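## Task

Undo the knot in the plastic bag's handles, then move exactly two of the fruit out of the bag so they rest on open table surface, with the other fruit remaining inside the bag.

## Robot and tools

Robot: two arms, left_arm and right_arm, each with a two-finger parallel gripper. Calibrated bases sit near (+0.008, +0.343, -0.016) m for left_arm and (-0.008, -0.282, -0.018) m for right_arm. The fingers point along the gripper's own +z axis and close along its y axis. end_effector_position is the spot between the pads, roughly 1 cm short of the fingertips.

Scene frame: origin at table-top height, halfway between the two nominal bases, a little behind the table's near edge. +x points out over the table, +z up, and left_arm is on the +y side (image left/right does not match these names). Reported positions and quaternions (wxyz) are in this frame and can be a few centimetres off, worse at long reach.

The row: every motion is written as rows of 14 numbers, each in [-1, 1]. The first seven belong to left_arm, the last seven to right_arm, each as dx, dy, dz, rx, ry, rz, opening. The first six are an offset, not a pose: they are measured from that arm's Hand target as it stood when the action or move began, along that Hand target's own axes. 1.0 equals 0.6 m for dx/dy/dz or 180 degrees for the rotation vector rx/ry/rz. Sending the same offset twice moves the arm twice. Six zeros re-request the current Hand target. The opening is absolute: +1 fully open (0.093 m), -1 closed. A 0 there is a real command, so to keep a gripper as it is, repeat its current value (see Tool commands).

execute_actions(actions, cameras): actions is a list of actions; each action is a table of up to 15 rows, one per 1/30 s control step, lasting 0.5 s; a short table repeats its final row. Every row in an action counts from the action's start pose. Images return only for an empty list or when cameras names them (cam_high, cam_left_wrist, cam_right_wrist, or ["all"]). An empty list also reports the scene number and task.

move(target, speed, blend, opening_speed, grip_force, blocking, cameras): drives grippers on straight paths. target is one 14-number row or a list of up to 15 rows, every row an offset from the same starting Hand targets. speed is top path speed in m/s, 0.002 to 2.9 (default 0.25), turns up to twice that in rad/s; one value or one per target. blend, in metres, rounds corners in a list; 0 stops at each. opening_speed is the finger rate per second on the -1..+1 scale, at least 0.2. grip_force is newtons per pad, 10 to 50, one value or one per arm; here the task caps it near 25 to 37 N. Lower force closes slowly. blocking=false returns after about 0.5 s while the move runs. A move lasts at most 10 s. The result adds a move: line such as done, off_target, moving, held or fault, plus limits (paced = pose clipped, held = steps withheld). Moves do not avoid obstacles or the other arm.

wait(seconds 0 to 10, cameras): lets time pass holding commands. stop(cameras): brakes a running move. zoom_image(camera, region=[x0, y0, x1, y1] pixels, at most 504 each way) enlarges part of the latest image; cam_high is 504x504, wrist cameras 672x504. read_manual(section="licences") gives licence text only. finished_scene(scene 1 or 2) ends the scene irreversibly; the goal must hold without the robot.

Results: end_effector_position (m) and quat per arm; Hand target (last commanded pose after clipping, the base for the next offsets); grip_measured (motor position, +1 open, -1 closed); Tool commands; Joint positions, ending with the finger opening in metres; joint torques (include gravity, noisy, wrap at ±28 N m on joints 1 to 3); joint velocities, possibly just "within noise"; motor temperatures; and, for execute_actions, some per-step positions.

Control quirks: each step, commanded orientation is limited to 40 degrees from the measured one. Friction and weight leave the gripper short, low or tilted; small moves may fail or drift sideways. Check position and tilt after each move and send any missing distance as an offset. An arm blocked by something keeps pushing until commanded back past its gripper.

Gripping: pads meet at about -0.94; add roughly 0.0208 per millimetre of object width. Command about 0.24 below the width reading to hold firmly (soft or round items may need less); keep sending that number to hold, and send well above it to release. A closing command far below the width in one jump squeezes briefly hard. A -1 reading alone does not prove a grip.

Avoid: anything falling off the table or left off it (fails the scene); hard impacts with fixed or heavy objects; the bar, plate and low rail behind the table (up to about 3 cm above the table, no warning); arms or grippers touching each other, including one gripper closing on the other's fingers; paths passing near an arm's own base; drops and releasing moving items; fast moves into contact. Motor heat rises when holding loads, stretching out or pushing: MOTOR HOT at 75 °C, the arm folds and idles at 90 °C, and goes limp at 100 °C. Time spent thinking lets the scene run on.

Each tool is called after ">>>" in YAML: its name, and indented under it one key for each argument.

## Session

>>> execute_actions:
  actions: []

>>> zoom_image:
  camera: "cam_high"
  region: [130, 130, 380, 380]

Scene clock: 0.00 s.
left_arm: end_effector_position=(+0.3282, +0.4092, +0.2071) grip_measured=+1.000 end_effector_quat_wxyz=(+0.432, -0.174, +0.881, +0.083) | right_arm: end_effector_position=(+0.4583, -0.1803, +0.1637) grip_measured=+1.000 end_effector_quat_wxyz=(+0.445, -0.185, +0.866, +0.136)
Joint positions: left_arm=[0.045 1.002 0.927 -0.572 -0.219 -0.19 0.093] | right_arm=[0.114 1.66 1.196 -0.185 -0.324 -0.157 0.093]
Joint velocities: within noise
Joint torques (N m): no reading
Motor temperatures (°C): left_arm=[28 38 42 41 27 28 31] | right_arm=[25 35 37 45 28 24 27]
Heat: left arm: 42 °C; right arm: 45 °C.
Hand target: left_arm +0.3301, +0.4108, +0.2217; +0.451, -0.176, +0.871, +0.082 | right_arm +0.4592, -0.1782, +0.1754; +0.455, -0.188, +0.860, +0.136
Tool commands: left_gripper/opening=+1.0 right_gripper/opening=+1.0

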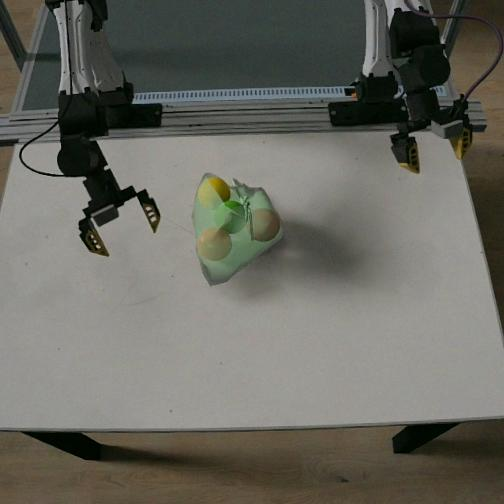

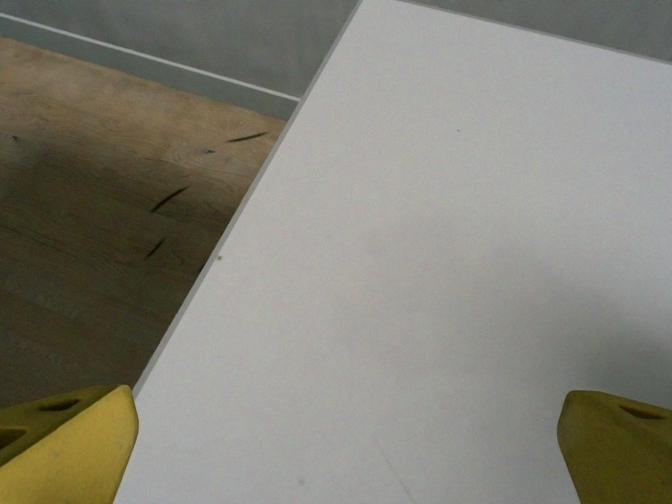

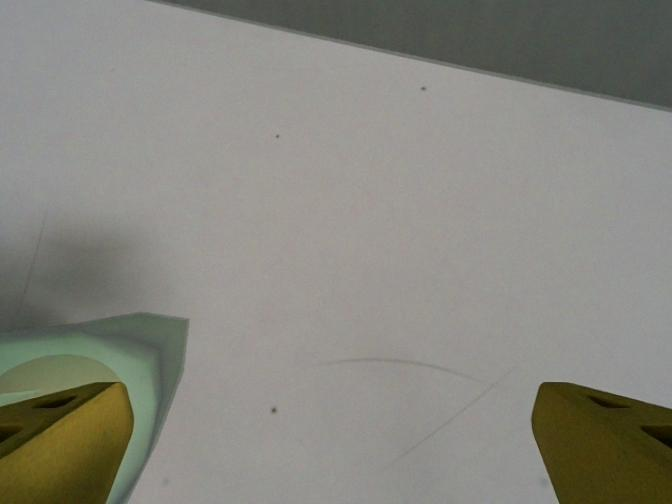

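Scaled by 2.016 from the camera's 504x504 image, which has a finer 720x720 frame.

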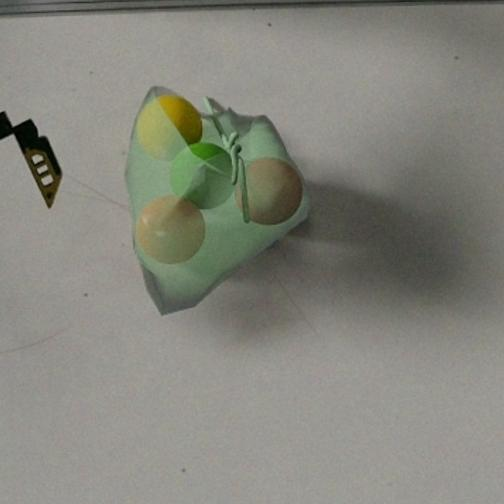

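>>> move:
  target: [0,0,0,0,0,0,1,0,0.415,-0.134,0,0,0,1]
  cameras: ["cam_right_wrist"]

>>> zoom_image:
  camera: "cam_right_wrist"
  region: [150, 100, 500, 400]

Scene clock: 2.63 s.
left_arm: end_effector_position=(+0.3282, +0.4092, +0.2071) grip_measured=+1.000 end_effector_quat_wxyz=(+0.432, -0.174, +0.881, +0.083) | right_arm: end_effector_position=(+0.2879, +0.0123, +0.2275) grip_measured=+1.000 end_effector_quat_wxyz=(+0.454, -0.195, +0.858, +0.141)
Joint positions: left_arm=[0.045 1.002 0.927 -0.572 -0.219 -0.19 0.093] | right_arm=[0.919 1.396 1.176 -0.402 0.321 0.294 0.093]
Joint torques (N m): left_arm=[-0.4 -3.41 8.25 1.98 0.06 -0.06] | right_arm=[-0.14 -4.16 8.98 1.77 0.28 0.21]
Heat: left arm: 43 °C; right arm: 45 °C.
Hand target: left_arm +0.3301, +0.4108, +0.2217; +0.451, -0.176, +0.871, +0.082 | right_arm +0.2891, +0.0114, +0.2350; +0.455, -0.188, +0.860, +0.136
Off the commanded pose: left_arm 0.015 m, 2 deg | right_arm 0.008 m, 1 deg.
move: off_target (left_arm)
camera_calibration:
cam_right_wrist: T_world_to_cam=[[0.476465, -0.876969, -0.0625026, -0.114391], [-0.763224, -0.377282, -0.524545, 0.381347], [0.436428, 0.297631, -0.849085, 0.151804], [0, 0, 0, 1]] pos_world=[0.279305, -0.0016234, 0.321778]
Images, in order (width x height): cam_right_wrist 672x504.

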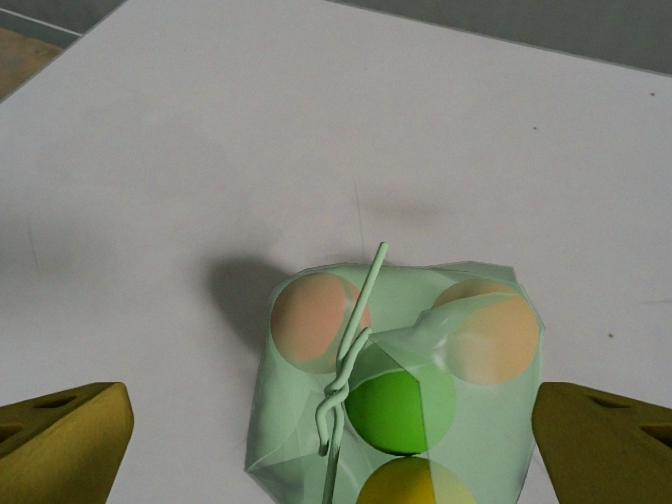

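Scaled by 1.440 from the camera's 672x504 image, which has a finer 960x720 frame.

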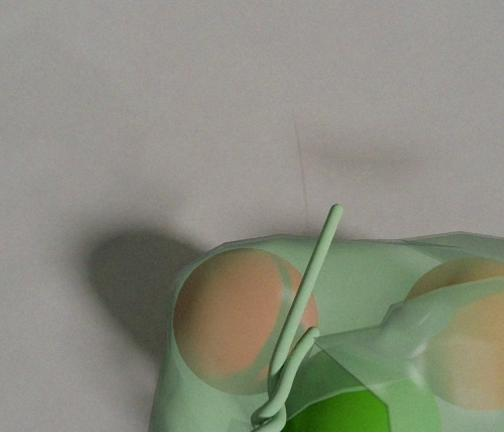

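>>> move:
  target: [0,0,0,0,0,0,1,0.037,0.018,-0.145,0,0,0,1]
  cameras: ["cam_right_wrist"]

>>> zoom_image:
  camera: "cam_right_wrist"
  region: [200, 120, 450, 370]

Scene clock: 4.37 s.
left_arm: end_effector_position=(+0.3282, +0.4092, +0.2071) grip_measured=+1.000 end_effector_quat_wxyz=(+0.432, -0.174, +0.881, +0.083) | right_arm: end_effector_position=(+0.2101, -0.0135, +0.2640) grip_measured=+1.000 end_effector_quat_wxyz=(+0.456, -0.193, +0.856, +0.146)
Joint positions: left_arm=[0.045 1.002 0.927 -0.572 -0.219 -0.19 0.093] | right_arm=[1.124 1.178 1.176 -0.663 0.483 0.432 0.093]
Joint torques (N m): left_arm=[-0.54 -3.33 8.24 1.98 0.03 -0.11] | right_arm=[0.64 -2.99 6.99 1.69 0.35 0.25]
Heat: left arm: 43 °C; right arm: 45 °C.
Hand target: left_arm +0.3301, +0.4108, +0.2217; +0.451, -0.176, +0.871, +0.082 | right_arm +0.2092, -0.0186, +0.2649; +0.455, -0.188, +0.860, +0.136
Off the commanded pose: left_arm 0.015 m, 2 deg | right_arm 0.005 m, 1 deg.
move: off_target (left_arm)
camera_calibration:
cam_right_wrist: T_world_to_cam=[[0.476154, -0.87646, -0.0713835, -0.0951151], [-0.761989, -0.37072, -0.53098, 0.332819], [0.438919, 0.307222, -0.844372, 0.222801], [0, 0, 0, 1]] pos_world=[0.201102, -0.0284316, 0.358058]
Images, in order (width x height): cam_right_wrist 672x504.

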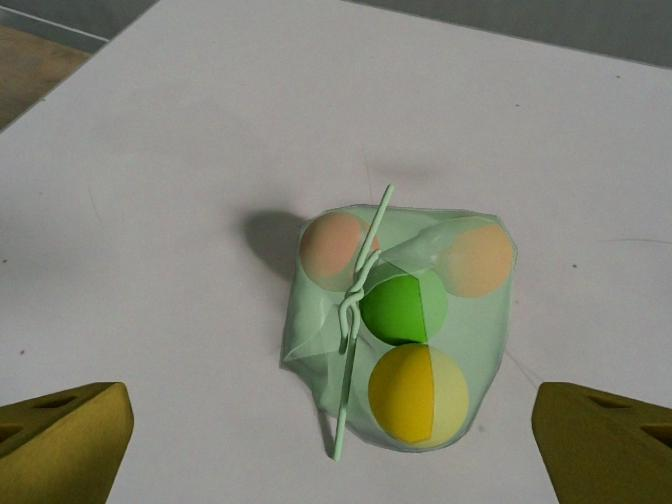

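Scaled by 2.016 from the camera's 672x504 image, which has a finer 960x720 frame.

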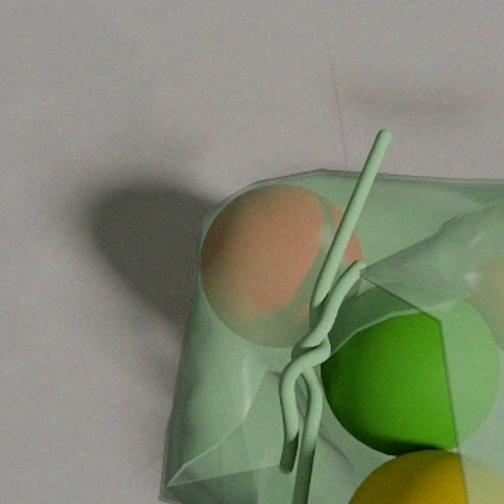

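>>> move:
  target: [0,0,0,0,0,0,1,0.096,0,0.158,0,0,0,1]
  cameras: ["cam_right_wrist"]

>>> zoom_image:
  camera: "cam_right_wrist"
  region: [250, 220, 430, 400]

Scene clock: 6.77 s.
left_arm: end_effector_position=(+0.3282, +0.4092, +0.2071) grip_measured=+1.000 end_effector_quat_wxyz=(+0.432, -0.174, +0.881, +0.083) | right_arm: end_effector_position=(+0.2473, +0.0029, +0.1650) grip_measured=+1.000 end_effector_quat_wxyz=(+0.454, -0.183, +0.863, +0.126)
Joint positions: left_arm=[0.045 1.002 0.927 -0.572 -0.219 -0.19 0.093] | right_arm=[1.042 1.316 0.883 -0.24 0.453 0.391 0.093]
Joint torques (N m): left_arm=[-0.39 -3.41 8.14 2 0.06 -0.09] | right_arm=[-0.68 -3.21 5.94 2.42 -0.06 -0.01]
Heat: left arm: 44 °C; right arm: 46 °C.
Hand target: left_arm +0.3301, +0.4108, +0.2217; +0.451, -0.176, +0.871, +0.082 | right_arm +0.2489, +0.0083, +0.1649; +0.455, -0.188, +0.860, +0.136
Off the commanded pose: left_arm 0.015 m, 2 deg | right_arm 0.006 m, 1 deg.
move: off_target (left_arm)
camera_calibration:
cam_right_wrist: T_world_to_cam=[[0.443683, -0.894831, -0.0492246, -0.101186], [-0.77781, -0.357214, -0.517116, 0.316441], [0.445148, 0.267723, -0.854499, 0.118142], [0, 0, 0, 1]] pos_world=[0.238435, -0.00913699, 0.259608]
Images, in order (width x height): cam_right_wrist 672x504.

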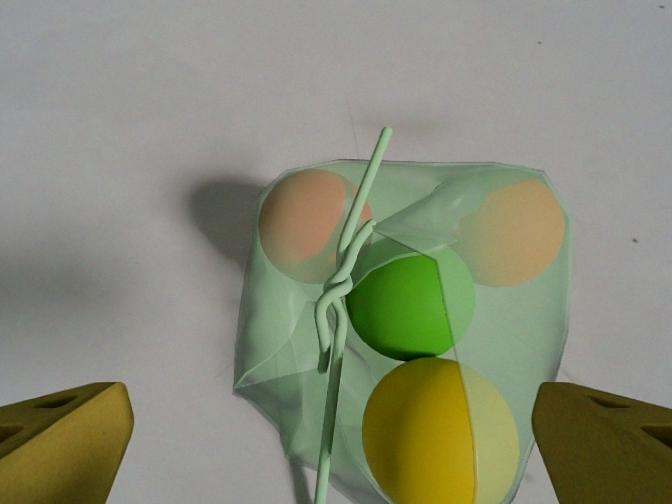

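Scaled by 2.800 from the camera's 672x504 image, which has a finer 960x720 frame.

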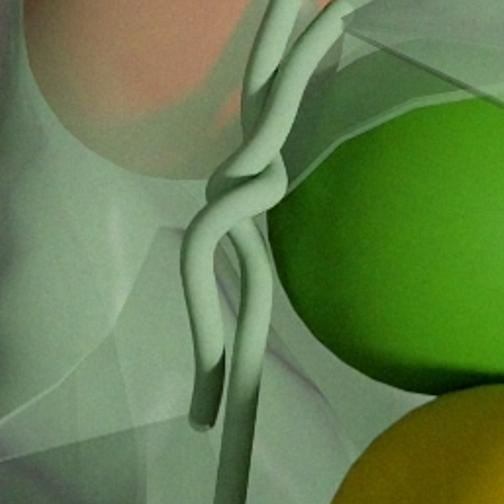

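>>> move:
  target: [0,0,0,0,0,0,1,0.0615,0.002,0.0765,0,0.15,0,-0.65]
  cameras: ["cam_right_wrist","cam_high"]
  speed: 0.1

>>> zoom_image:
  camera: "cam_right_wrist"
  region: [220, 200, 500, 480]

Scene clock: 11.33 s.
left_arm: end_effector_position=(+0.3282, +0.4092, +0.2071) grip_measured=+1.000 end_effector_quat_wxyz=(+0.432, -0.174, +0.881, +0.083) | right_arm: end_effector_position=(+0.2635, +0.0167, +0.1065) grip_measured=-0.647 end_effector_quat_wxyz=(+0.253, -0.215, +0.940, +0.083)
Joint positions: left_arm=[0.045 1.002 0.927 -0.572 -0.219 -0.19 0.093] | right_arm=[0.919 1.649 1.228 -0.649 0.187 0.411 0.014]
Joint torques (N m): left_arm=[-0.58 -3.36 8.24 1.99 0.03 -0.08] | right_arm=[-0.4 -4.96 8.34 1.14 -0.13 0.2]
Heat: left arm: 45 °C; right arm: 46 °C.
Hand target: left_arm +0.3301, +0.4108, +0.2217; +0.451, -0.176, +0.871, +0.082 | right_arm +0.2629, +0.0205, +0.1090; +0.242, -0.215, +0.942, +0.088
Off the commanded pose: left_arm 0.015 m, 2 deg | right_arm 0.005 m, 1 deg.
move: off_target (left_arm)
camera_calibration:
cam_right_wrist: T_world_to_cam=[[0.45921, -0.886831, -0.0515441, -0.102898], [-0.885925, -0.452932, -0.0999503, 0.289281], [0.0652931, 0.0915624, -0.993656, 0.175051], [0, 0, 0, 1]] pos_world=[0.292103, 0.0237431, 0.19755]
Images, in order (width x height): cam_high 504x504, cam_right_wrist 672x504.

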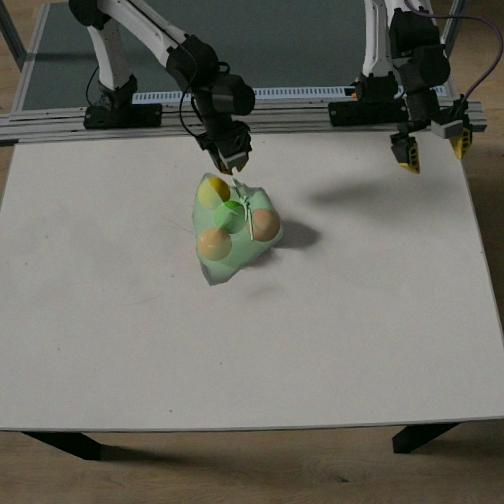

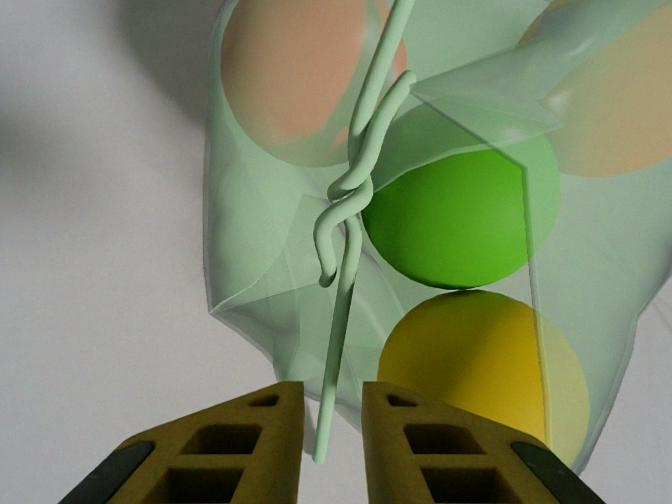

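Scaled by 1.800 from the camera's 672x504 image, which has a finer 960x720 frame.

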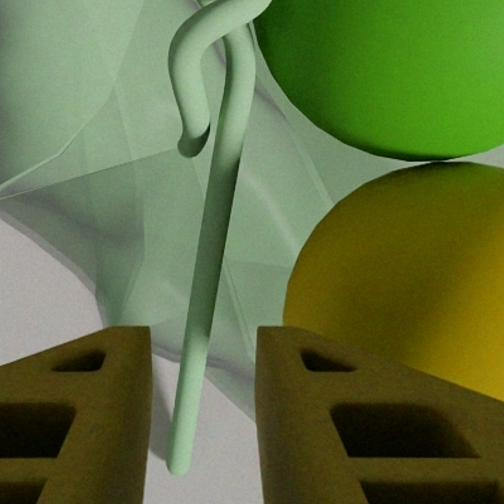

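>>> move:
  target: [0,0,0,0,0,0,1,-0.0133,0.005,0.0677,0,0,0,-0.7]
  cameras: ["cam_right_wrist"]
  speed: 0.06

>>> zoom_image:
  camera: "cam_right_wrist"
  region: [220, 220, 440, 440]

Scene clock: 13.13 s.
left_arm: end_effector_position=(+0.3282, +0.4092, +0.2071) grip_measured=+1.000 end_effector_quat_wxyz=(+0.432, -0.174, +0.881, +0.083) | right_arm: end_effector_position=(+0.2786, +0.0241, +0.0702) grip_measured=-0.697 end_effector_quat_wxyz=(+0.233, -0.210, +0.947, +0.070)
Joint positions: left_arm=[0.045 1.002 0.927 -0.572 -0.219 -0.19 0.093] | right_arm=[0.897 1.772 1.244 -0.59 0.178 0.411 0.012]
Joint torques (N m): left_arm=[-0.29 -3.38 8.09 2 0.03 -0.12] | right_arm=[-0.47 -5.68 8.21 1.65 -0.16 0.04]
Heat: left arm: 45 °C; right arm: 46 °C.
Hand target: left_arm +0.3301, +0.4108, +0.2217; +0.451, -0.176, +0.871, +0.082 | right_arm +0.2849, +0.0371, +0.0779; +0.242, -0.215, +0.942, +0.088
Off the commanded pose: left_arm 0.015 m, 2 deg | right_arm 0.016 m, 3 deg.
move: off_target (left_arm, right_arm)
camera_calibration:
cam_right_wrist: T_world_to_cam=[[0.442421, -0.89596, -0.0389864, -0.101034], [-0.896317, -0.440323, -0.0522637, 0.30157], [0.0296596, 0.0580667, -0.997872, 0.148364], [0, 0, 0, 1]] pos_world=[0.310602, 0.033651, 0.159871]
Images, in order (width x height): cam_right_wrist 672x504.

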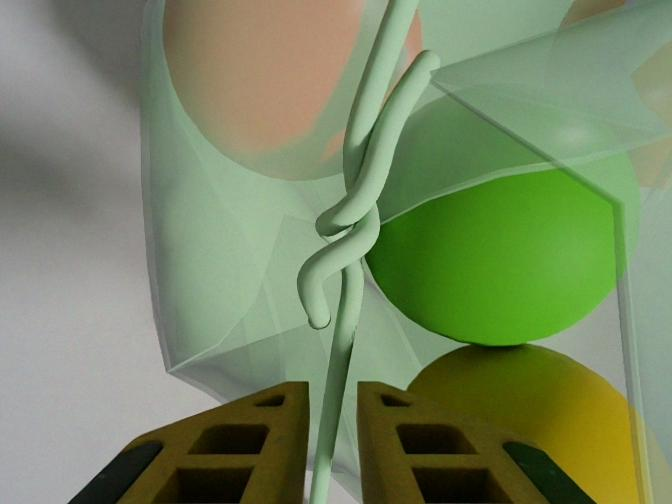

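Scaled by 2.291 from the camera's 672x504 image, which has a finer 960x720 frame.

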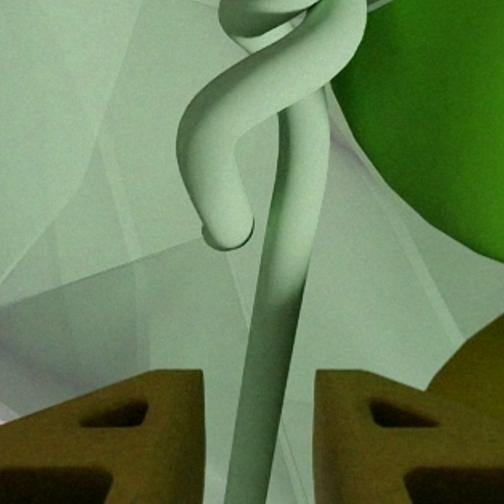

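>>> move:
  target: [0,0,0,0,0,0,1,-0.0242,0.0082,-0.0073,0,0,0,-0.75]
  cameras: ["cam_right_wrist"]
  speed: 0.06

>>> zoom_image:
  camera: "cam_right_wrist"
  region: [220, 220, 440, 440]

Scene clock: 14.50 s.
left_arm: end_effector_position=(+0.3282, +0.4092, +0.2071) grip_measured=+1.000 end_effector_quat_wxyz=(+0.432, -0.174, +0.881, +0.083) | right_arm: end_effector_position=(+0.2931, +0.0422, +0.0892) grip_measured=-0.747 end_effector_quat_wxyz=(+0.254, -0.206, +0.941, +0.087)
Joint positions: left_arm=[0.045 1.002 0.927 -0.572 -0.219 -0.19 0.093] | right_arm=[0.897 1.801 1.331 -0.592 0.176 0.41 0.009]
Joint torques (N m): left_arm=[-0.35 -3.37 8.27 2 0.03 -0.05] | right_arm=[-0.73 -5.7 8.23 1.19 -0.14 0.01]
Heat: left arm: 46 °C; right arm: 46 °C.
Hand target: left_arm +0.3301, +0.4108, +0.2217; +0.451, -0.176, +0.871, +0.082 | right_arm +0.2924, +0.0456, +0.0892; +0.242, -0.215, +0.942, +0.088
Off the commanded pose: left_arm 0.015 m, 2 deg | right_arm 0.003 m, 2 deg.
move: off_target (left_arm)
camera_calibration:
cam_right_wrist: T_world_to_cam=[[0.444904, -0.89334, -0.0632684, -0.089128], [-0.89325, -0.437548, -0.10323, 0.327133], [0.0645364, 0.102442, -0.992643, 0.153223], [0, 0, 0, 1]] pos_world=[0.321977, 0.0478184, 0.180227]
Images, in order (width x height): cam_right_wrist 672x504.

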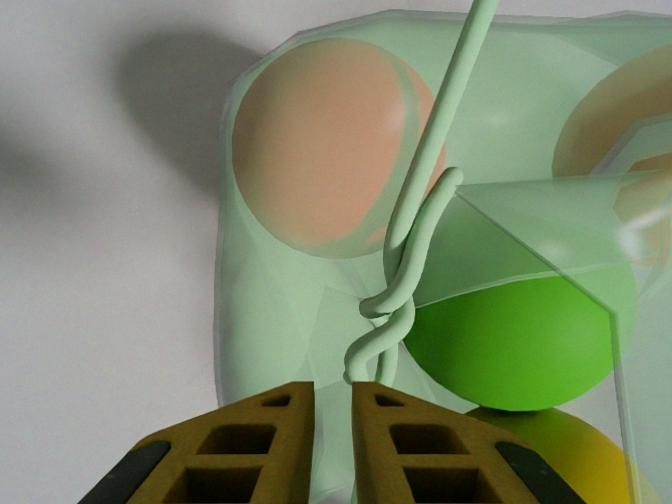

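Scaled by 2.291 from the camera's 672x504 image, which has a finer 960x720 frame.

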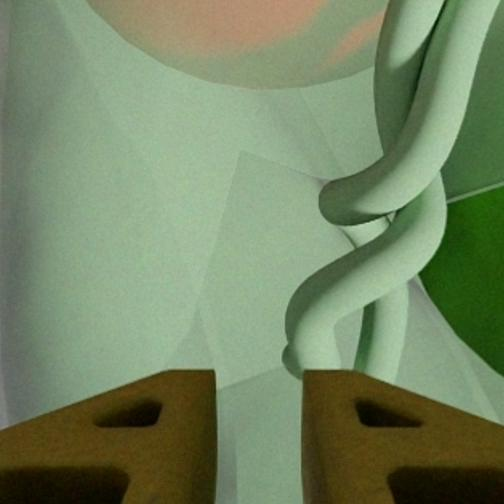

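>>> move:
  target: [0,0,0,0,0,0,1,0.0195,-0.0112,-0.0087,0,0,0,-0.75]
  cameras: ["cam_right_wrist"]
  speed: 0.06

>>> zoom_image:
  camera: "cam_right_wrist"
  region: [220, 220, 440, 440]

Scene clock: 15.93 s.
left_arm: end_effector_position=(+0.3282, +0.4092, +0.2071) grip_measured=+1.000 end_effector_quat_wxyz=(+0.432, -0.174, +0.881, +0.083) | right_arm: end_effector_position=(+0.2877, +0.0348, +0.0770) grip_measured=-0.747 end_effector_quat_wxyz=(+0.241, -0.209, +0.945, +0.077)
Joint positions: left_arm=[0.045 1.002 0.927 -0.572 -0.219 -0.19 0.093] | right_arm=[0.896 1.801 1.297 -0.592 0.176 0.408 0.009]
Joint torques (N m): left_arm=[-0.36 -3.33 8.18 2 0.06 -0.08] | right_arm=[-0.58 -9.68 5.41 1.28 -0.13 0.02]
Motor temperatures (°C): left_arm=[27 38 46 46 27 27 31] | right_arm=[25 35 39 46 28 24 27]
Heat: left arm: 46 °C; right arm: 46 °C.
Hand target: left_arm +0.3301, +0.4108, +0.2217; +0.451, -0.176, +0.871, +0.082 | right_arm +0.2840, +0.0339, +0.0875; +0.242, -0.215, +0.942, +0.088
Off the commanded pose: left_arm 0.015 m, 2 deg | right_arm 0.011 m, 1 deg.
move: off_target (left_arm, right_arm)
camera_calibration:
cam_right_wrist: T_world_to_cam=[[0.444146, -0.894615, -0.0489749, -0.0950318], [-0.894905, -0.440319, -0.0725527, 0.315975], [0.0433422, 0.0760519, -0.996161, 0.149556], [0, 0, 0, 1]] pos_world=[0.318493, 0.0427386, 0.167253]
Images, in order (width x height): cam_right_wrist 672x504.

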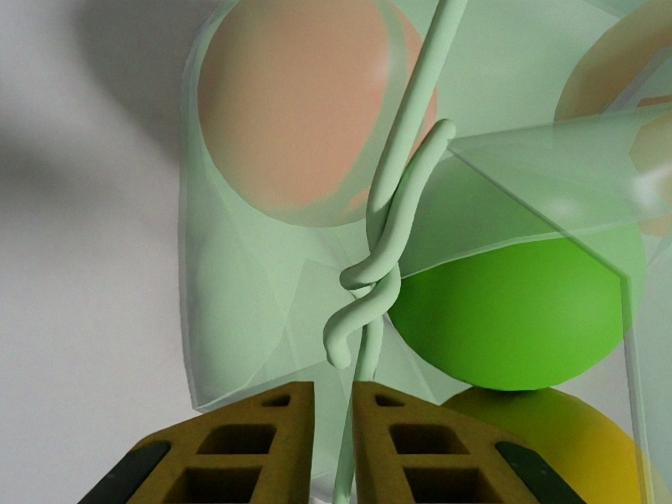

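Scaled by 2.291 from the camera's 672x504 image, which has a finer 960x720 frame.

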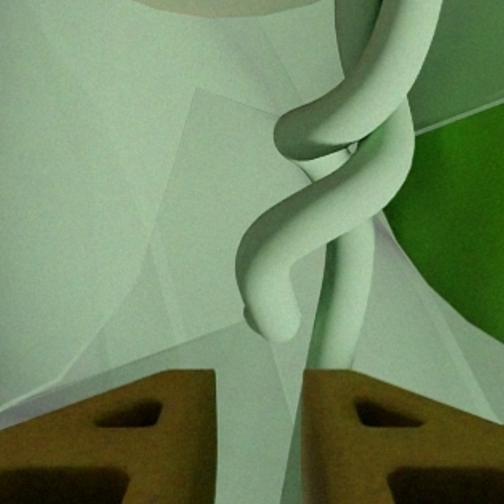

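>>> move:
  target: [0,0,0,0,0,0,1,0.006,0,0.034,0,0,0,-0.75]
  cameras: ["cam_right_wrist"]
  speed: 0.05

>>> zoom_image:
  camera: "cam_right_wrist"
  region: [220, 220, 440, 440]

Scene clock: 17.33 s.
left_arm: end_effector_position=(+0.3282, +0.4092, +0.2071) grip_measured=+1.000 end_effector_quat_wxyz=(+0.432, -0.174, +0.881, +0.083) | right_arm: end_effector_position=(+0.2899, +0.0339, +0.0723) grip_measured=-0.747 end_effector_quat_wxyz=(+0.245, -0.208, +0.944, +0.080)
Joint positions: left_arm=[0.045 1.002 0.927 -0.572 -0.219 -0.19 0.093] | right_arm=[0.89 1.801 1.273 -0.555 0.173 0.404 0.009]
Joint torques (N m): left_arm=[-0.44 -3.41 8.23 2 0.03 -0.08] | right_arm=[-0.47 -6.26 5.15 1.72 -0.12 0.03]
Heat: left arm: 46 °C; right arm: 46 °C.
Hand target: left_arm +0.3301, +0.4108, +0.2217; +0.451, -0.176, +0.871, +0.082 | right_arm +0.2896, +0.0381, +0.0680; +0.242, -0.215, +0.942, +0.088
Off the commanded pose: left_arm 0.015 m, 2 deg | right_arm 0.006 m, 1 deg.
move: off_target (left_arm)
camera_calibration:
cam_right_wrist: T_world_to_cam=[[0.443696, -0.894562, -0.0537835, -0.0964686], [-0.894779, -0.438854, -0.082333, 0.317865], [0.0500489, 0.0846552, -0.995153, 0.142553], [0, 0, 0, 1]] pos_world=[0.320087, 0.0411312, 0.162844]
Images, in order (width x height): cam_right_wrist 672x504.

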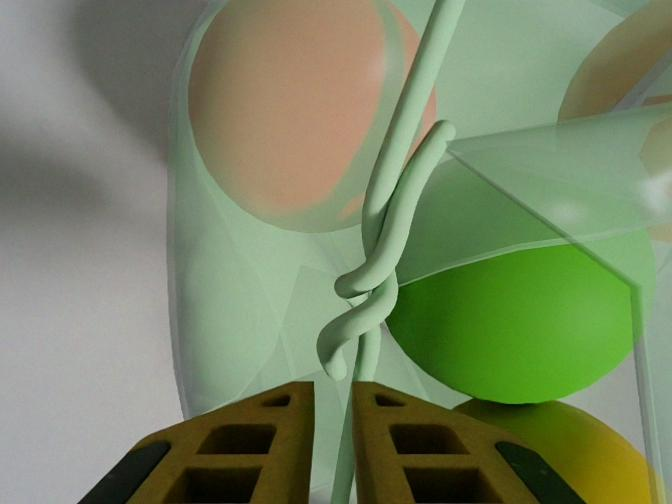

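Scaled by 2.291 from the camera's 672x504 image, which has a finer 960x720 frame.

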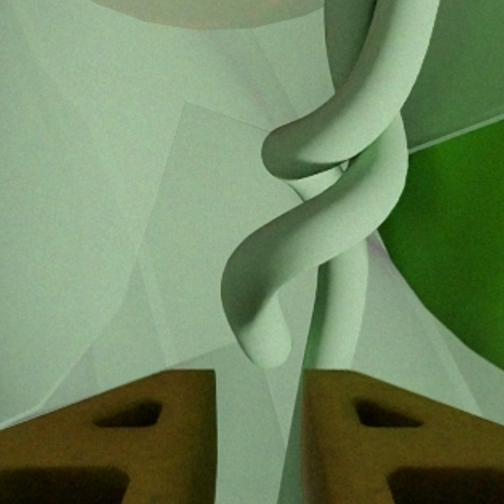

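>>> move:
  target: [0,0,0,0,0,0,1,0.0077,-0.004,0.024,0,0,0,-0.75]
  cameras: ["cam_right_wrist"]
  speed: 0.05

>>> zoom_image:
  camera: "cam_right_wrist"
  region: [220, 220, 440, 440]

Scene clock: 18.63 s.
left_arm: end_effector_position=(+0.3282, +0.4092, +0.2071) grip_measured=+1.000 end_effector_quat_wxyz=(+0.432, -0.174, +0.881, +0.083) | right_arm: end_effector_position=(+0.2927, +0.0341, +0.0583) grip_measured=-0.747 end_effector_quat_wxyz=(+0.246, -0.208, +0.943, +0.081)
Joint positions: left_arm=[0.045 1.002 0.927 -0.572 -0.219 -0.19 0.093] | right_arm=[0.884 1.823 1.24 -0.499 0.17 0.397 0.009]
Joint torques (N m): left_arm=[-0.38 -3.25 8.2 2 0.03 -0.09] | right_arm=[-0.47 -6.05 5.29 1.73 -0.17 0.01]
Heat: left arm: 46 °C; right arm: 46 °C.
Hand target: left_arm +0.3301, +0.4108, +0.2217; +0.451, -0.176, +0.871, +0.082 | right_arm +0.2930, +0.0382, +0.0531; +0.242, -0.215, +0.942, +0.088
Off the commanded pose: left_arm 0.015 m, 2 deg | right_arm 0.007 m, 1 deg.
move: off_target (left_arm)
camera_calibration:
cam_right_wrist: T_world_to_cam=[[0.444727, -0.894009, -0.0544599, -0.0986748], [-0.894216, -0.439728, -0.0837676, 0.319197], [0.0509415, 0.0859527, -0.994996, 0.128119], [0, 0, 0, 1]] pos_world=[0.322788, 0.0411313, 0.148843]
Images, in order (width x height): cam_right_wrist 672x504.

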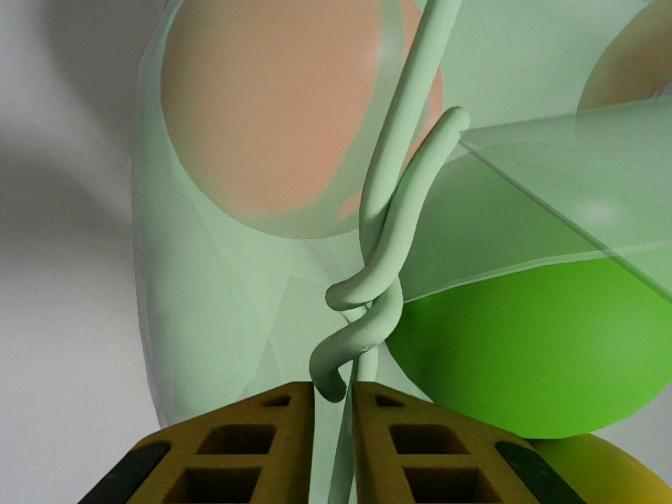

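Scaled by 2.291 from the camera's 672x504 image, which has a finer 960x720 frame.

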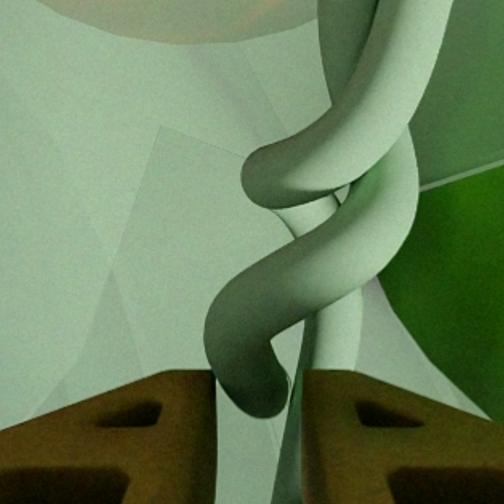

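>>> move:
  target:
    - [0,0,0,0,0,0,1,0,0,0.01,0,0,0,-0.75]
    - [0,0,0,0,0,0,1,0,0,0.01,0,0,0,-1]
  cameras: ["cam_right_wrist"]
  speed: 0.05

>>> zoom_image:
  camera: "cam_right_wrist"
  region: [220, 220, 440, 440]

Scene clock: 20.57 s.
left_arm: end_effector_position=(+0.3282, +0.4092, +0.2071) grip_measured=+1.000 end_effector_quat_wxyz=(+0.432, -0.174, +0.881, +0.083) | right_arm: end_effector_position=(+0.2945, +0.0366, +0.0539) grip_measured=-0.943 end_effector_quat_wxyz=(+0.246, -0.209, +0.943, +0.082)
Joint positions: left_arm=[0.045 1.002 0.927 -0.572 -0.219 -0.19 0.093] | right_arm=[0.884 1.838 1.24 -0.481 0.168 0.395 0]
Joint torques (N m): left_arm=[-0.39 -3.38 8.12 2.01 0.04 -0.09] | right_arm=[-0.77 -6.08 5.12 1.74 -0.18 0.06]
Heat: left arm: 47 °C; right arm: 46 °C.
Hand target: left_arm +0.3301, +0.4108, +0.2217; +0.451, -0.176, +0.871, +0.082 | right_arm +0.2956, +0.0398, +0.0479; +0.242, -0.215, +0.942, +0.088
Off the commanded pose: left_arm 0.015 m, 2 deg | right_arm 0.007 m, 1 deg.
move: off_target (left_arm)
camera_calibration:
cam_right_wrist: T_world_to_cam=[[0.447115, -0.892767, -0.0552708, -0.0981423], [-0.892951, -0.441893, -0.0858462, 0.321444], [0.0522169, 0.0877372, -0.994774, 0.123014], [0, 0, 0, 1]] pos_world=[0.324491, 0.0436327, 0.144541]
Images, in order (width x height): cam_right_wrist 672x504.

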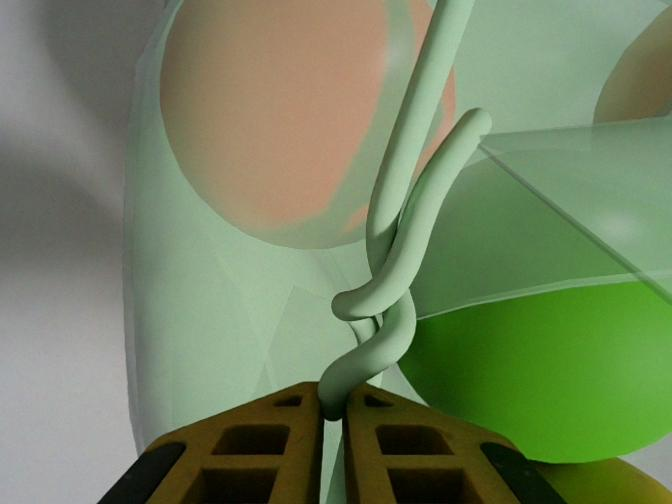

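Scaled by 2.291 from the camera's 672x504 image, which has a finer 960x720 frame.

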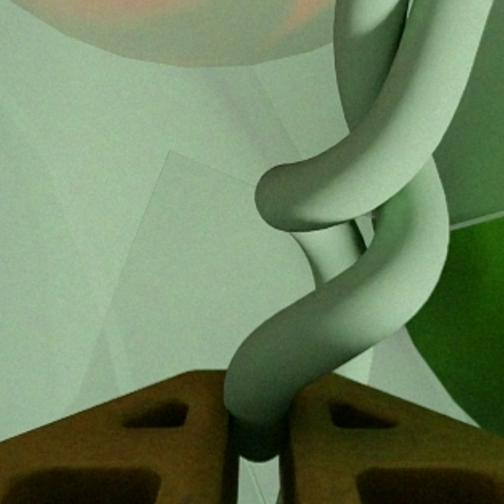

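>>> move:
  target: [0,0,0,0,0,0,1,0.0287,0.0138,-0.1307,0,0,0,-1]
  cameras: ["cam_right_wrist","cam_high"]
  speed: 0.06

>>> zoom_image:
  camera: "cam_high"
  region: [160, 130, 320, 290]

Scene clock: 23.77 s.
left_arm: end_effector_position=(+0.3282, +0.4092, +0.2071) grip_measured=+1.000 end_effector_quat_wxyz=(+0.432, -0.174, +0.881, +0.083) | right_arm: end_effector_position=(+0.2504, +0.0249, +0.0979) grip_measured=-0.943 end_effector_quat_wxyz=(+0.236, -0.218, +0.943, +0.091)
Joint positions: left_arm=[0.045 1.002 0.927 -0.572 -0.219 -0.19 0.093] | right_arm=[0.95 1.662 1.219 -0.65 0.169 0.445 0]
Joint torques (N m): left_arm=[-0.46 -3.3 8.23 1.99 0.04 -0.1] | right_arm=[0.55 -8.95 5.56 1.09 0.25 0.22]
Heat: left arm: 47 °C; right arm: 46 °C.
Hand target: left_arm +0.3301, +0.4108, +0.2217; +0.451, -0.176, +0.871, +0.082 | right_arm +0.2455, +0.0198, +0.1080; +0.242, -0.215, +0.942, +0.088
Off the commanded pose: left_arm 0.015 m, 2 deg | right_arm 0.012 m, 1 deg.
move: off_target (left_arm, right_arm)
camera_calibration:
cam_right_wrist: T_world_to_cam=[[0.46595, -0.881789, -0.073058, -0.0897423], [-0.884331, -0.46139, -0.0712576, 0.277549], [0.029126, 0.09781, -0.994779, 0.1756], [0, 0, 0, 1]] pos_world=[0.282147, 0.0317492, 0.187904]
Images, in order (width x height): cam_high 504x504, cam_right_wrist 672x504.

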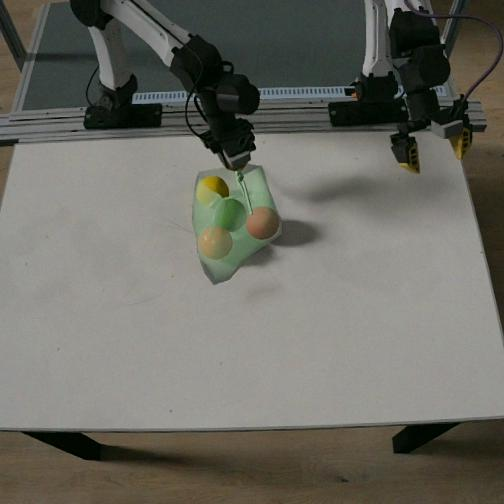

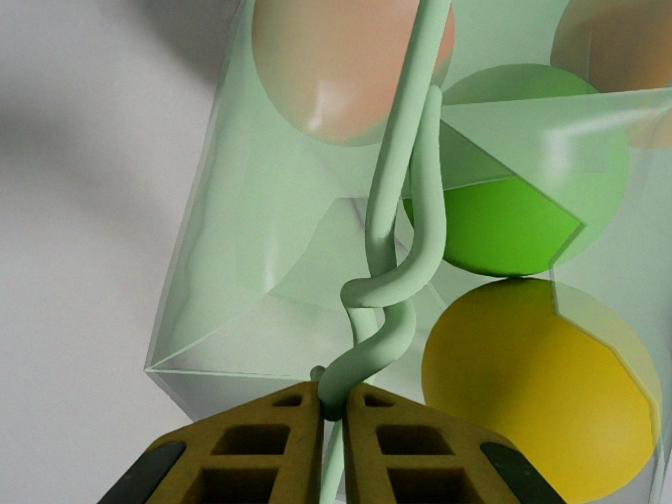

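Scaled by 3.150 from the camera's 504x504 image, which has a finer 720x720 frame.

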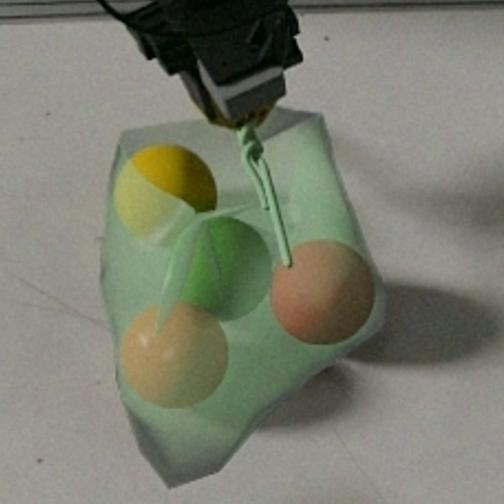

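>>> move:
  target: [0,0,0,0,0,0,1,0.0207,0.0128,-0.107,0,0,0,-1]
  cameras: ["cam_right_wrist","cam_high"]
  speed: 0.06

>>> zoom_image:
  camera: "cam_high"
  region: [160, 130, 320, 290]

Scene clock: 26.50 s.
left_arm: end_effector_position=(+0.3282, +0.4092, +0.2071) grip_measured=+1.000 end_effector_quat_wxyz=(+0.432, -0.174, +0.881, +0.083) | right_arm: end_effector_position=(+0.2065, +0.0054, +0.1395) grip_measured=-0.943 end_effector_quat_wxyz=(+0.227, -0.220, +0.945, +0.082)
Joint positions: left_arm=[0.045 1.002 0.927 -0.572 -0.219 -0.19 0.093] | right_arm=[1.034 1.516 1.251 -0.87 0.207 0.522 0]
Joint torques (N m): left_arm=[-0.31 -3.32 8.13 2.02 0.05 -0.11] | right_arm=[0.55 -7.19 8.1 1.04 0.26 0.26]
Heat: left arm: 47 °C; right arm: 46 °C.
Hand target: left_arm +0.3301, +0.4108, +0.2217; +0.451, -0.176, +0.871, +0.082 | right_arm +0.2053, +0.0049, +0.1580; +0.242, -0.215, +0.942, +0.088
Off the commanded pose: left_arm 0.015 m, 2 deg | right_arm 0.019 m, 2 deg.
move: off_target (left_arm, right_arm)
camera_calibration:
cam_right_wrist: T_world_to_cam=[[0.464433, -0.883587, -0.059806, -0.0848798], [-0.885492, -0.462218, -0.0475139, 0.229637], [0.0143392, 0.0750248, -0.997079, 0.223647], [0, 0, 0, 1]] pos_world=[0.239556, 0.0143649, 0.228828]
Images, in order (width x height): cam_high 504x504, cam_right_wrist 672x504.

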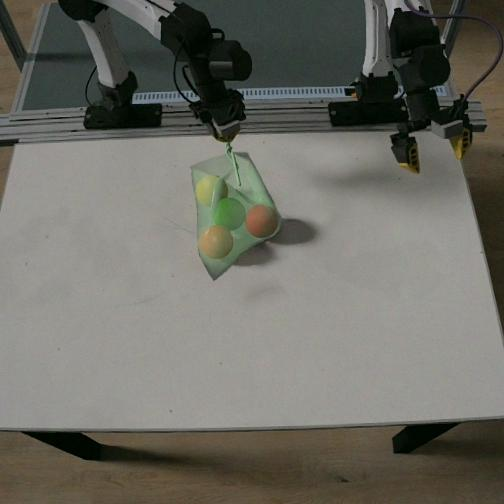

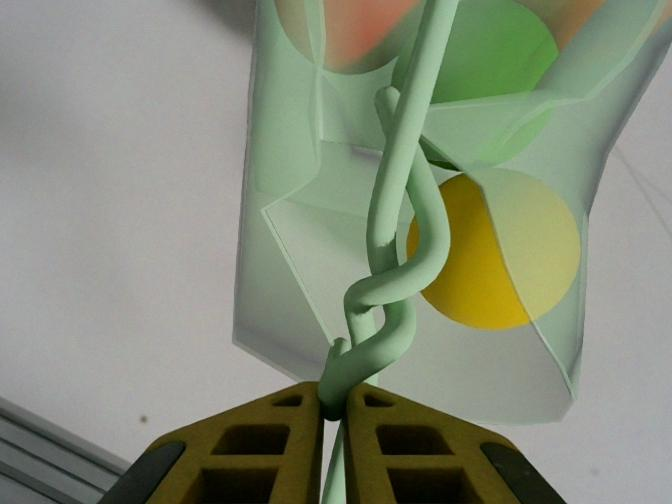

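Scaled by 3.150 from the camera's 504x504 image, which has a finer 720x720 frame.

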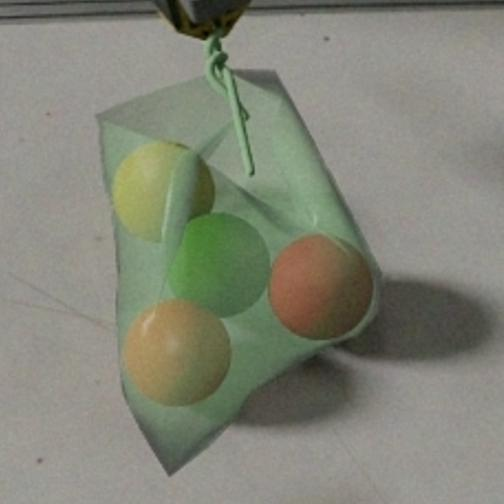

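>>> move:
  target: [0,0,0,0,0,0,1,-0.0445,0.0148,-0.108,0,0,0,-1]
  cameras: ["cam_right_wrist","cam_high"]
  speed: 0.06

>>> zoom_image:
  camera: "cam_high"
  region: [160, 130, 320, 290]

Scene clock: 28.60 s.
left_arm: end_effector_position=(+0.3282, +0.4092, +0.2071) grip_measured=+1.000 end_effector_quat_wxyz=(+0.432, -0.174, +0.881, +0.083) | right_arm: end_effector_position=(+0.1963, +0.0049, +0.2200) grip_measured=-0.943 end_effector_quat_wxyz=(+0.236, -0.217, +0.943, +0.091)
Joint positions: left_arm=[0.045 1.002 0.927 -0.572 -0.219 -0.19 0.093] | right_arm=[1.065 1.516 1.564 -1.161 0.221 0.55 0]
Joint torques (N m): left_arm=[-0.4 -3.36 8.27 2.02 0.05 -0.1] | right_arm=[0.72 -4.27 8.03 1.1 0.31 0.21]
Heat: left arm: 48 °C; right arm: 46 °C.
Hand target: left_arm +0.3301, +0.4108, +0.2217; +0.451, -0.176, +0.871, +0.082 | right_arm +0.1953, +0.0049, +0.2279; +0.242, -0.215, +0.942, +0.088
Off the commanded pose: left_arm 0.015 m, 2 deg | right_arm 0.008 m, 1 deg.
move: off_target (left_arm)
camera_calibration:
cam_right_wrist: T_world_to_cam=[[0.465163, -0.882163, -0.073567, -0.0729012], [-0.884752, -0.46059, -0.0712081, 0.229256], [0.0289329, 0.0982119, -0.994745, 0.300721], [0, 0, 0, 1]] pos_world=[0.228045, 0.011748, 0.310103]
Images, in order (width x height): cam_high 504x504, cam_right_wrist 672x504.

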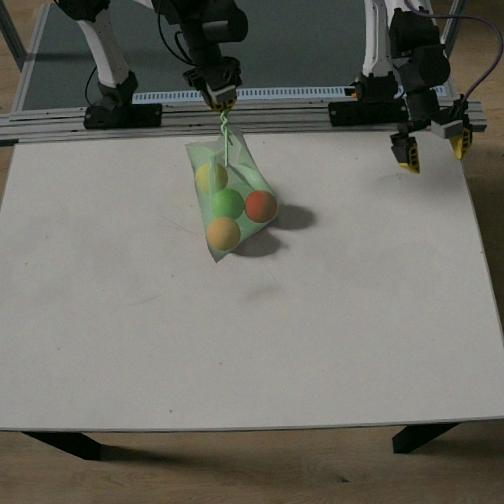

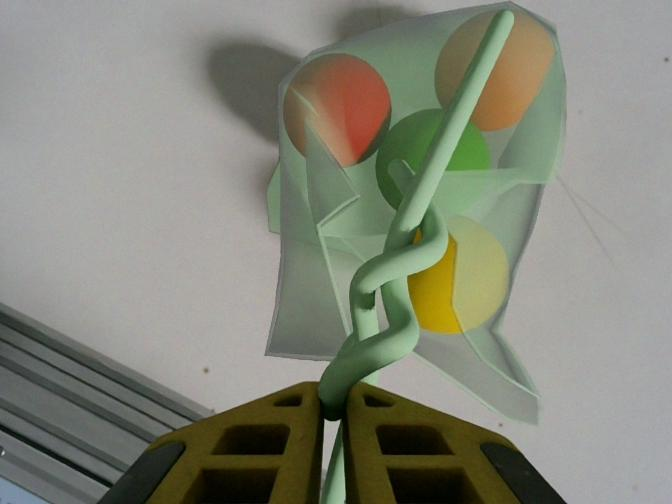

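Scaled by 3.150 from the camera's 504x504 image, which has a finer 720x720 frame.

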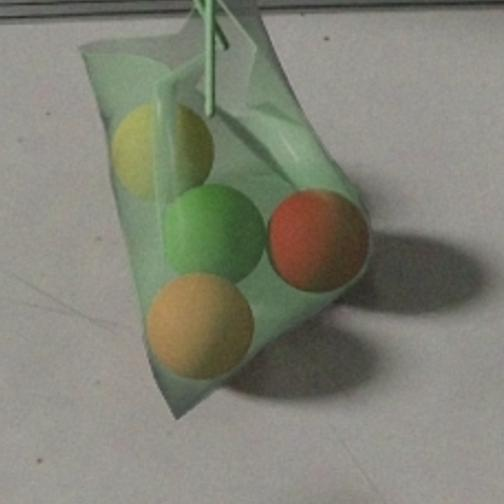

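>>> move:
  target: [0.189,-0.392,-0.325,0.258,0.323,-0.254,-0.2,0,0,0,0,0,0,-1]
  cameras: ["all"]
  speed: 0.12

Scene clock: 36.90 s.
left_arm: end_effector_position=(+0.2118, +0.1145, +0.2296) grip_measured=-0.198 end_effector_quat_wxyz=(+0.015, -0.328, +0.817, -0.474) | right_arm: end_effector_position=(+0.1963, +0.0049, +0.2200) grip_measured=-0.943 end_effector_quat_wxyz=(+0.236, -0.217, +0.943, +0.091)
Joint positions: left_arm=[-0.681 0.93 0.938 -0.635 0.426 -1.594 0.036] | right_arm=[1.065 1.516 1.564 -1.161 0.221 0.55 0]
Joint torques (N m): left_arm=[-1.11 -3.14 6.43 2.37 0.35 -0.29] | right_arm=[0.69 -4.49 7.83 1.08 0.27 0.24]
Heat: left arm: 48 °C; right arm: 45 °C.
Hand target: left_arm +0.2120, +0.1080, +0.2458; +0.021, -0.315, +0.804, -0.504 | right_arm +0.1953, +0.0049, +0.2279; +0.242, -0.215, +0.942, +0.088
Off the commanded pose: left_arm 0.018 m, 4 deg | right_arm 0.008 m, 1 deg.
move: off_target (left_arm)
camera_calibration:
cam_left_wrist: T_world_to_cam=[[0.526441, -0.343706, 0.777642, -0.247943], [-0.848762, -0.159053, 0.504287, 0.116498], [-0.0496399, -0.92551, -0.375456, 0.284755], [0, 0, 0, 1]] pos_world=[0.243541, 0.196853, 0.240975]
cam_right_wrist: T_world_to_cam=[[0.465163, -0.882163, -0.073567, -0.0729012], [-0.884752, -0.46059, -0.0712081, 0.229256], [0.0289329, 0.0982119, -0.994745, 0.300721], [0, 0, 0, 1]] pos_world=[0.228045, 0.011748, 0.310103]

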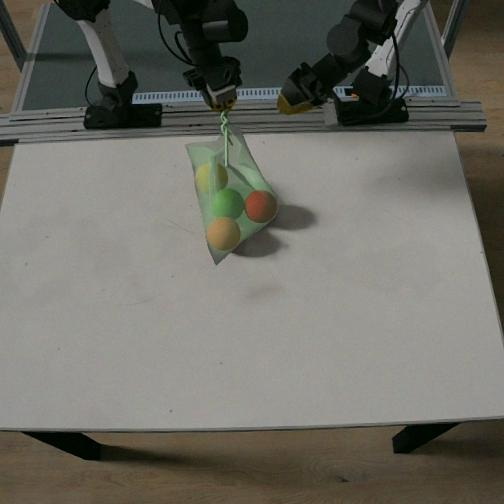

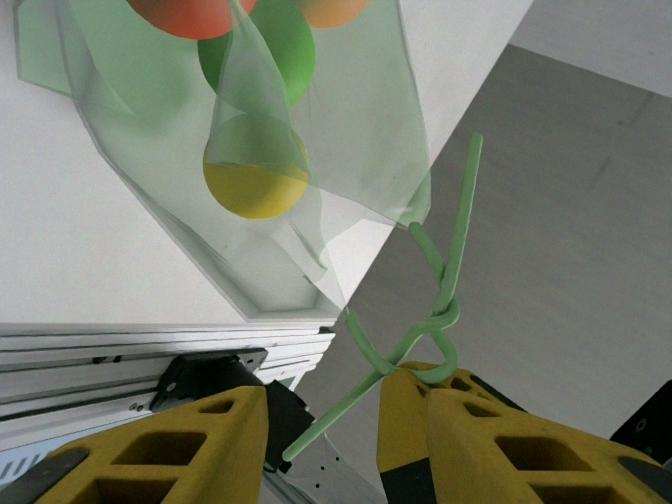

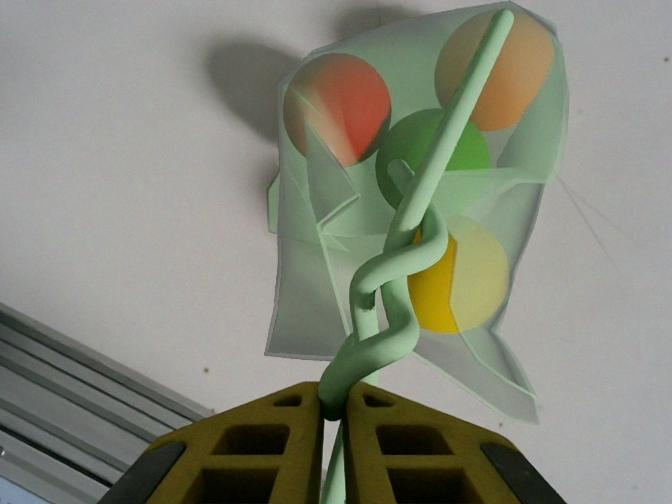

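>>> move:
  target: [-0.01,-0.043,0.1,0,0,0,-0.62,0,0,0,0,0,0,-1]
  cameras: ["cam_left_wrist"]
  speed: 0.06

Scene clock: 39.20 s.
left_arm: end_effector_position=(+0.2413, +0.0656, +0.2094) grip_measured=-0.618 end_effector_quat_wxyz=(+0.002, -0.324, +0.821, -0.470) | right_arm: end_effector_position=(+0.1963, +0.0049, +0.2200) grip_measured=-0.943 end_effector_quat_wxyz=(+0.236, -0.217, +0.943, +0.091)
Joint positions: left_arm=[-0.764 1.149 0.97 -0.447 0.383 -1.643 0.016] | right_arm=[1.065 1.516 1.564 -1.161 0.221 0.55 0]
Joint torques (N m): left_arm=[-1.05 -3.54 9.95 2.42 0.07 -0.26] | right_arm=[0.69 -4.52 7.88 1.13 0.3 0.26]
Heat: left arm: 48 °C; right arm: 45 °C.
Hand target: left_arm +0.2504, +0.0557, +0.2360; +0.021, -0.315, +0.804, -0.504 | right_arm +0.1953, +0.0049, +0.2279; +0.242, -0.215, +0.942, +0.088
Off the commanded pose: left_arm 0.030 m, 5 deg | right_arm 0.008 m, 1 deg.
move: off_target (left_arm)
camera_calibration:
cam_left_wrist: T_world_to_cam=[[0.535026, -0.356803, 0.765793, -0.263353], [-0.841316, -0.142362, 0.52146, 0.137382], [-0.0770382, -0.923269, -0.376351, 0.240121], [0, 0, 0, 1]] pos_world=[0.274981, 0.14729, 0.220404]
Images, in order (width x height): cam_left_wrist 672x504.

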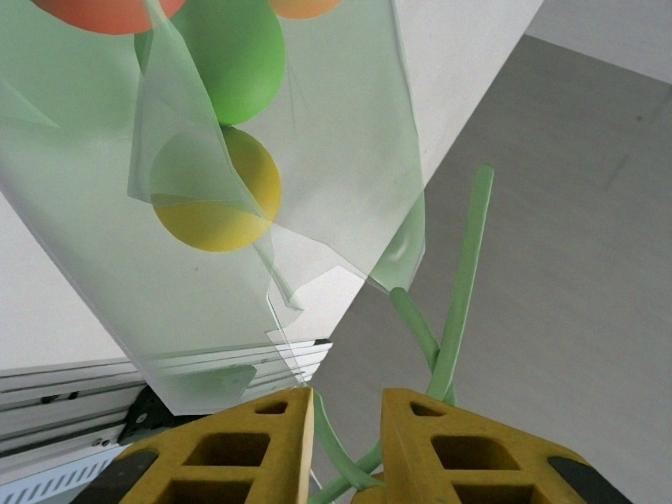

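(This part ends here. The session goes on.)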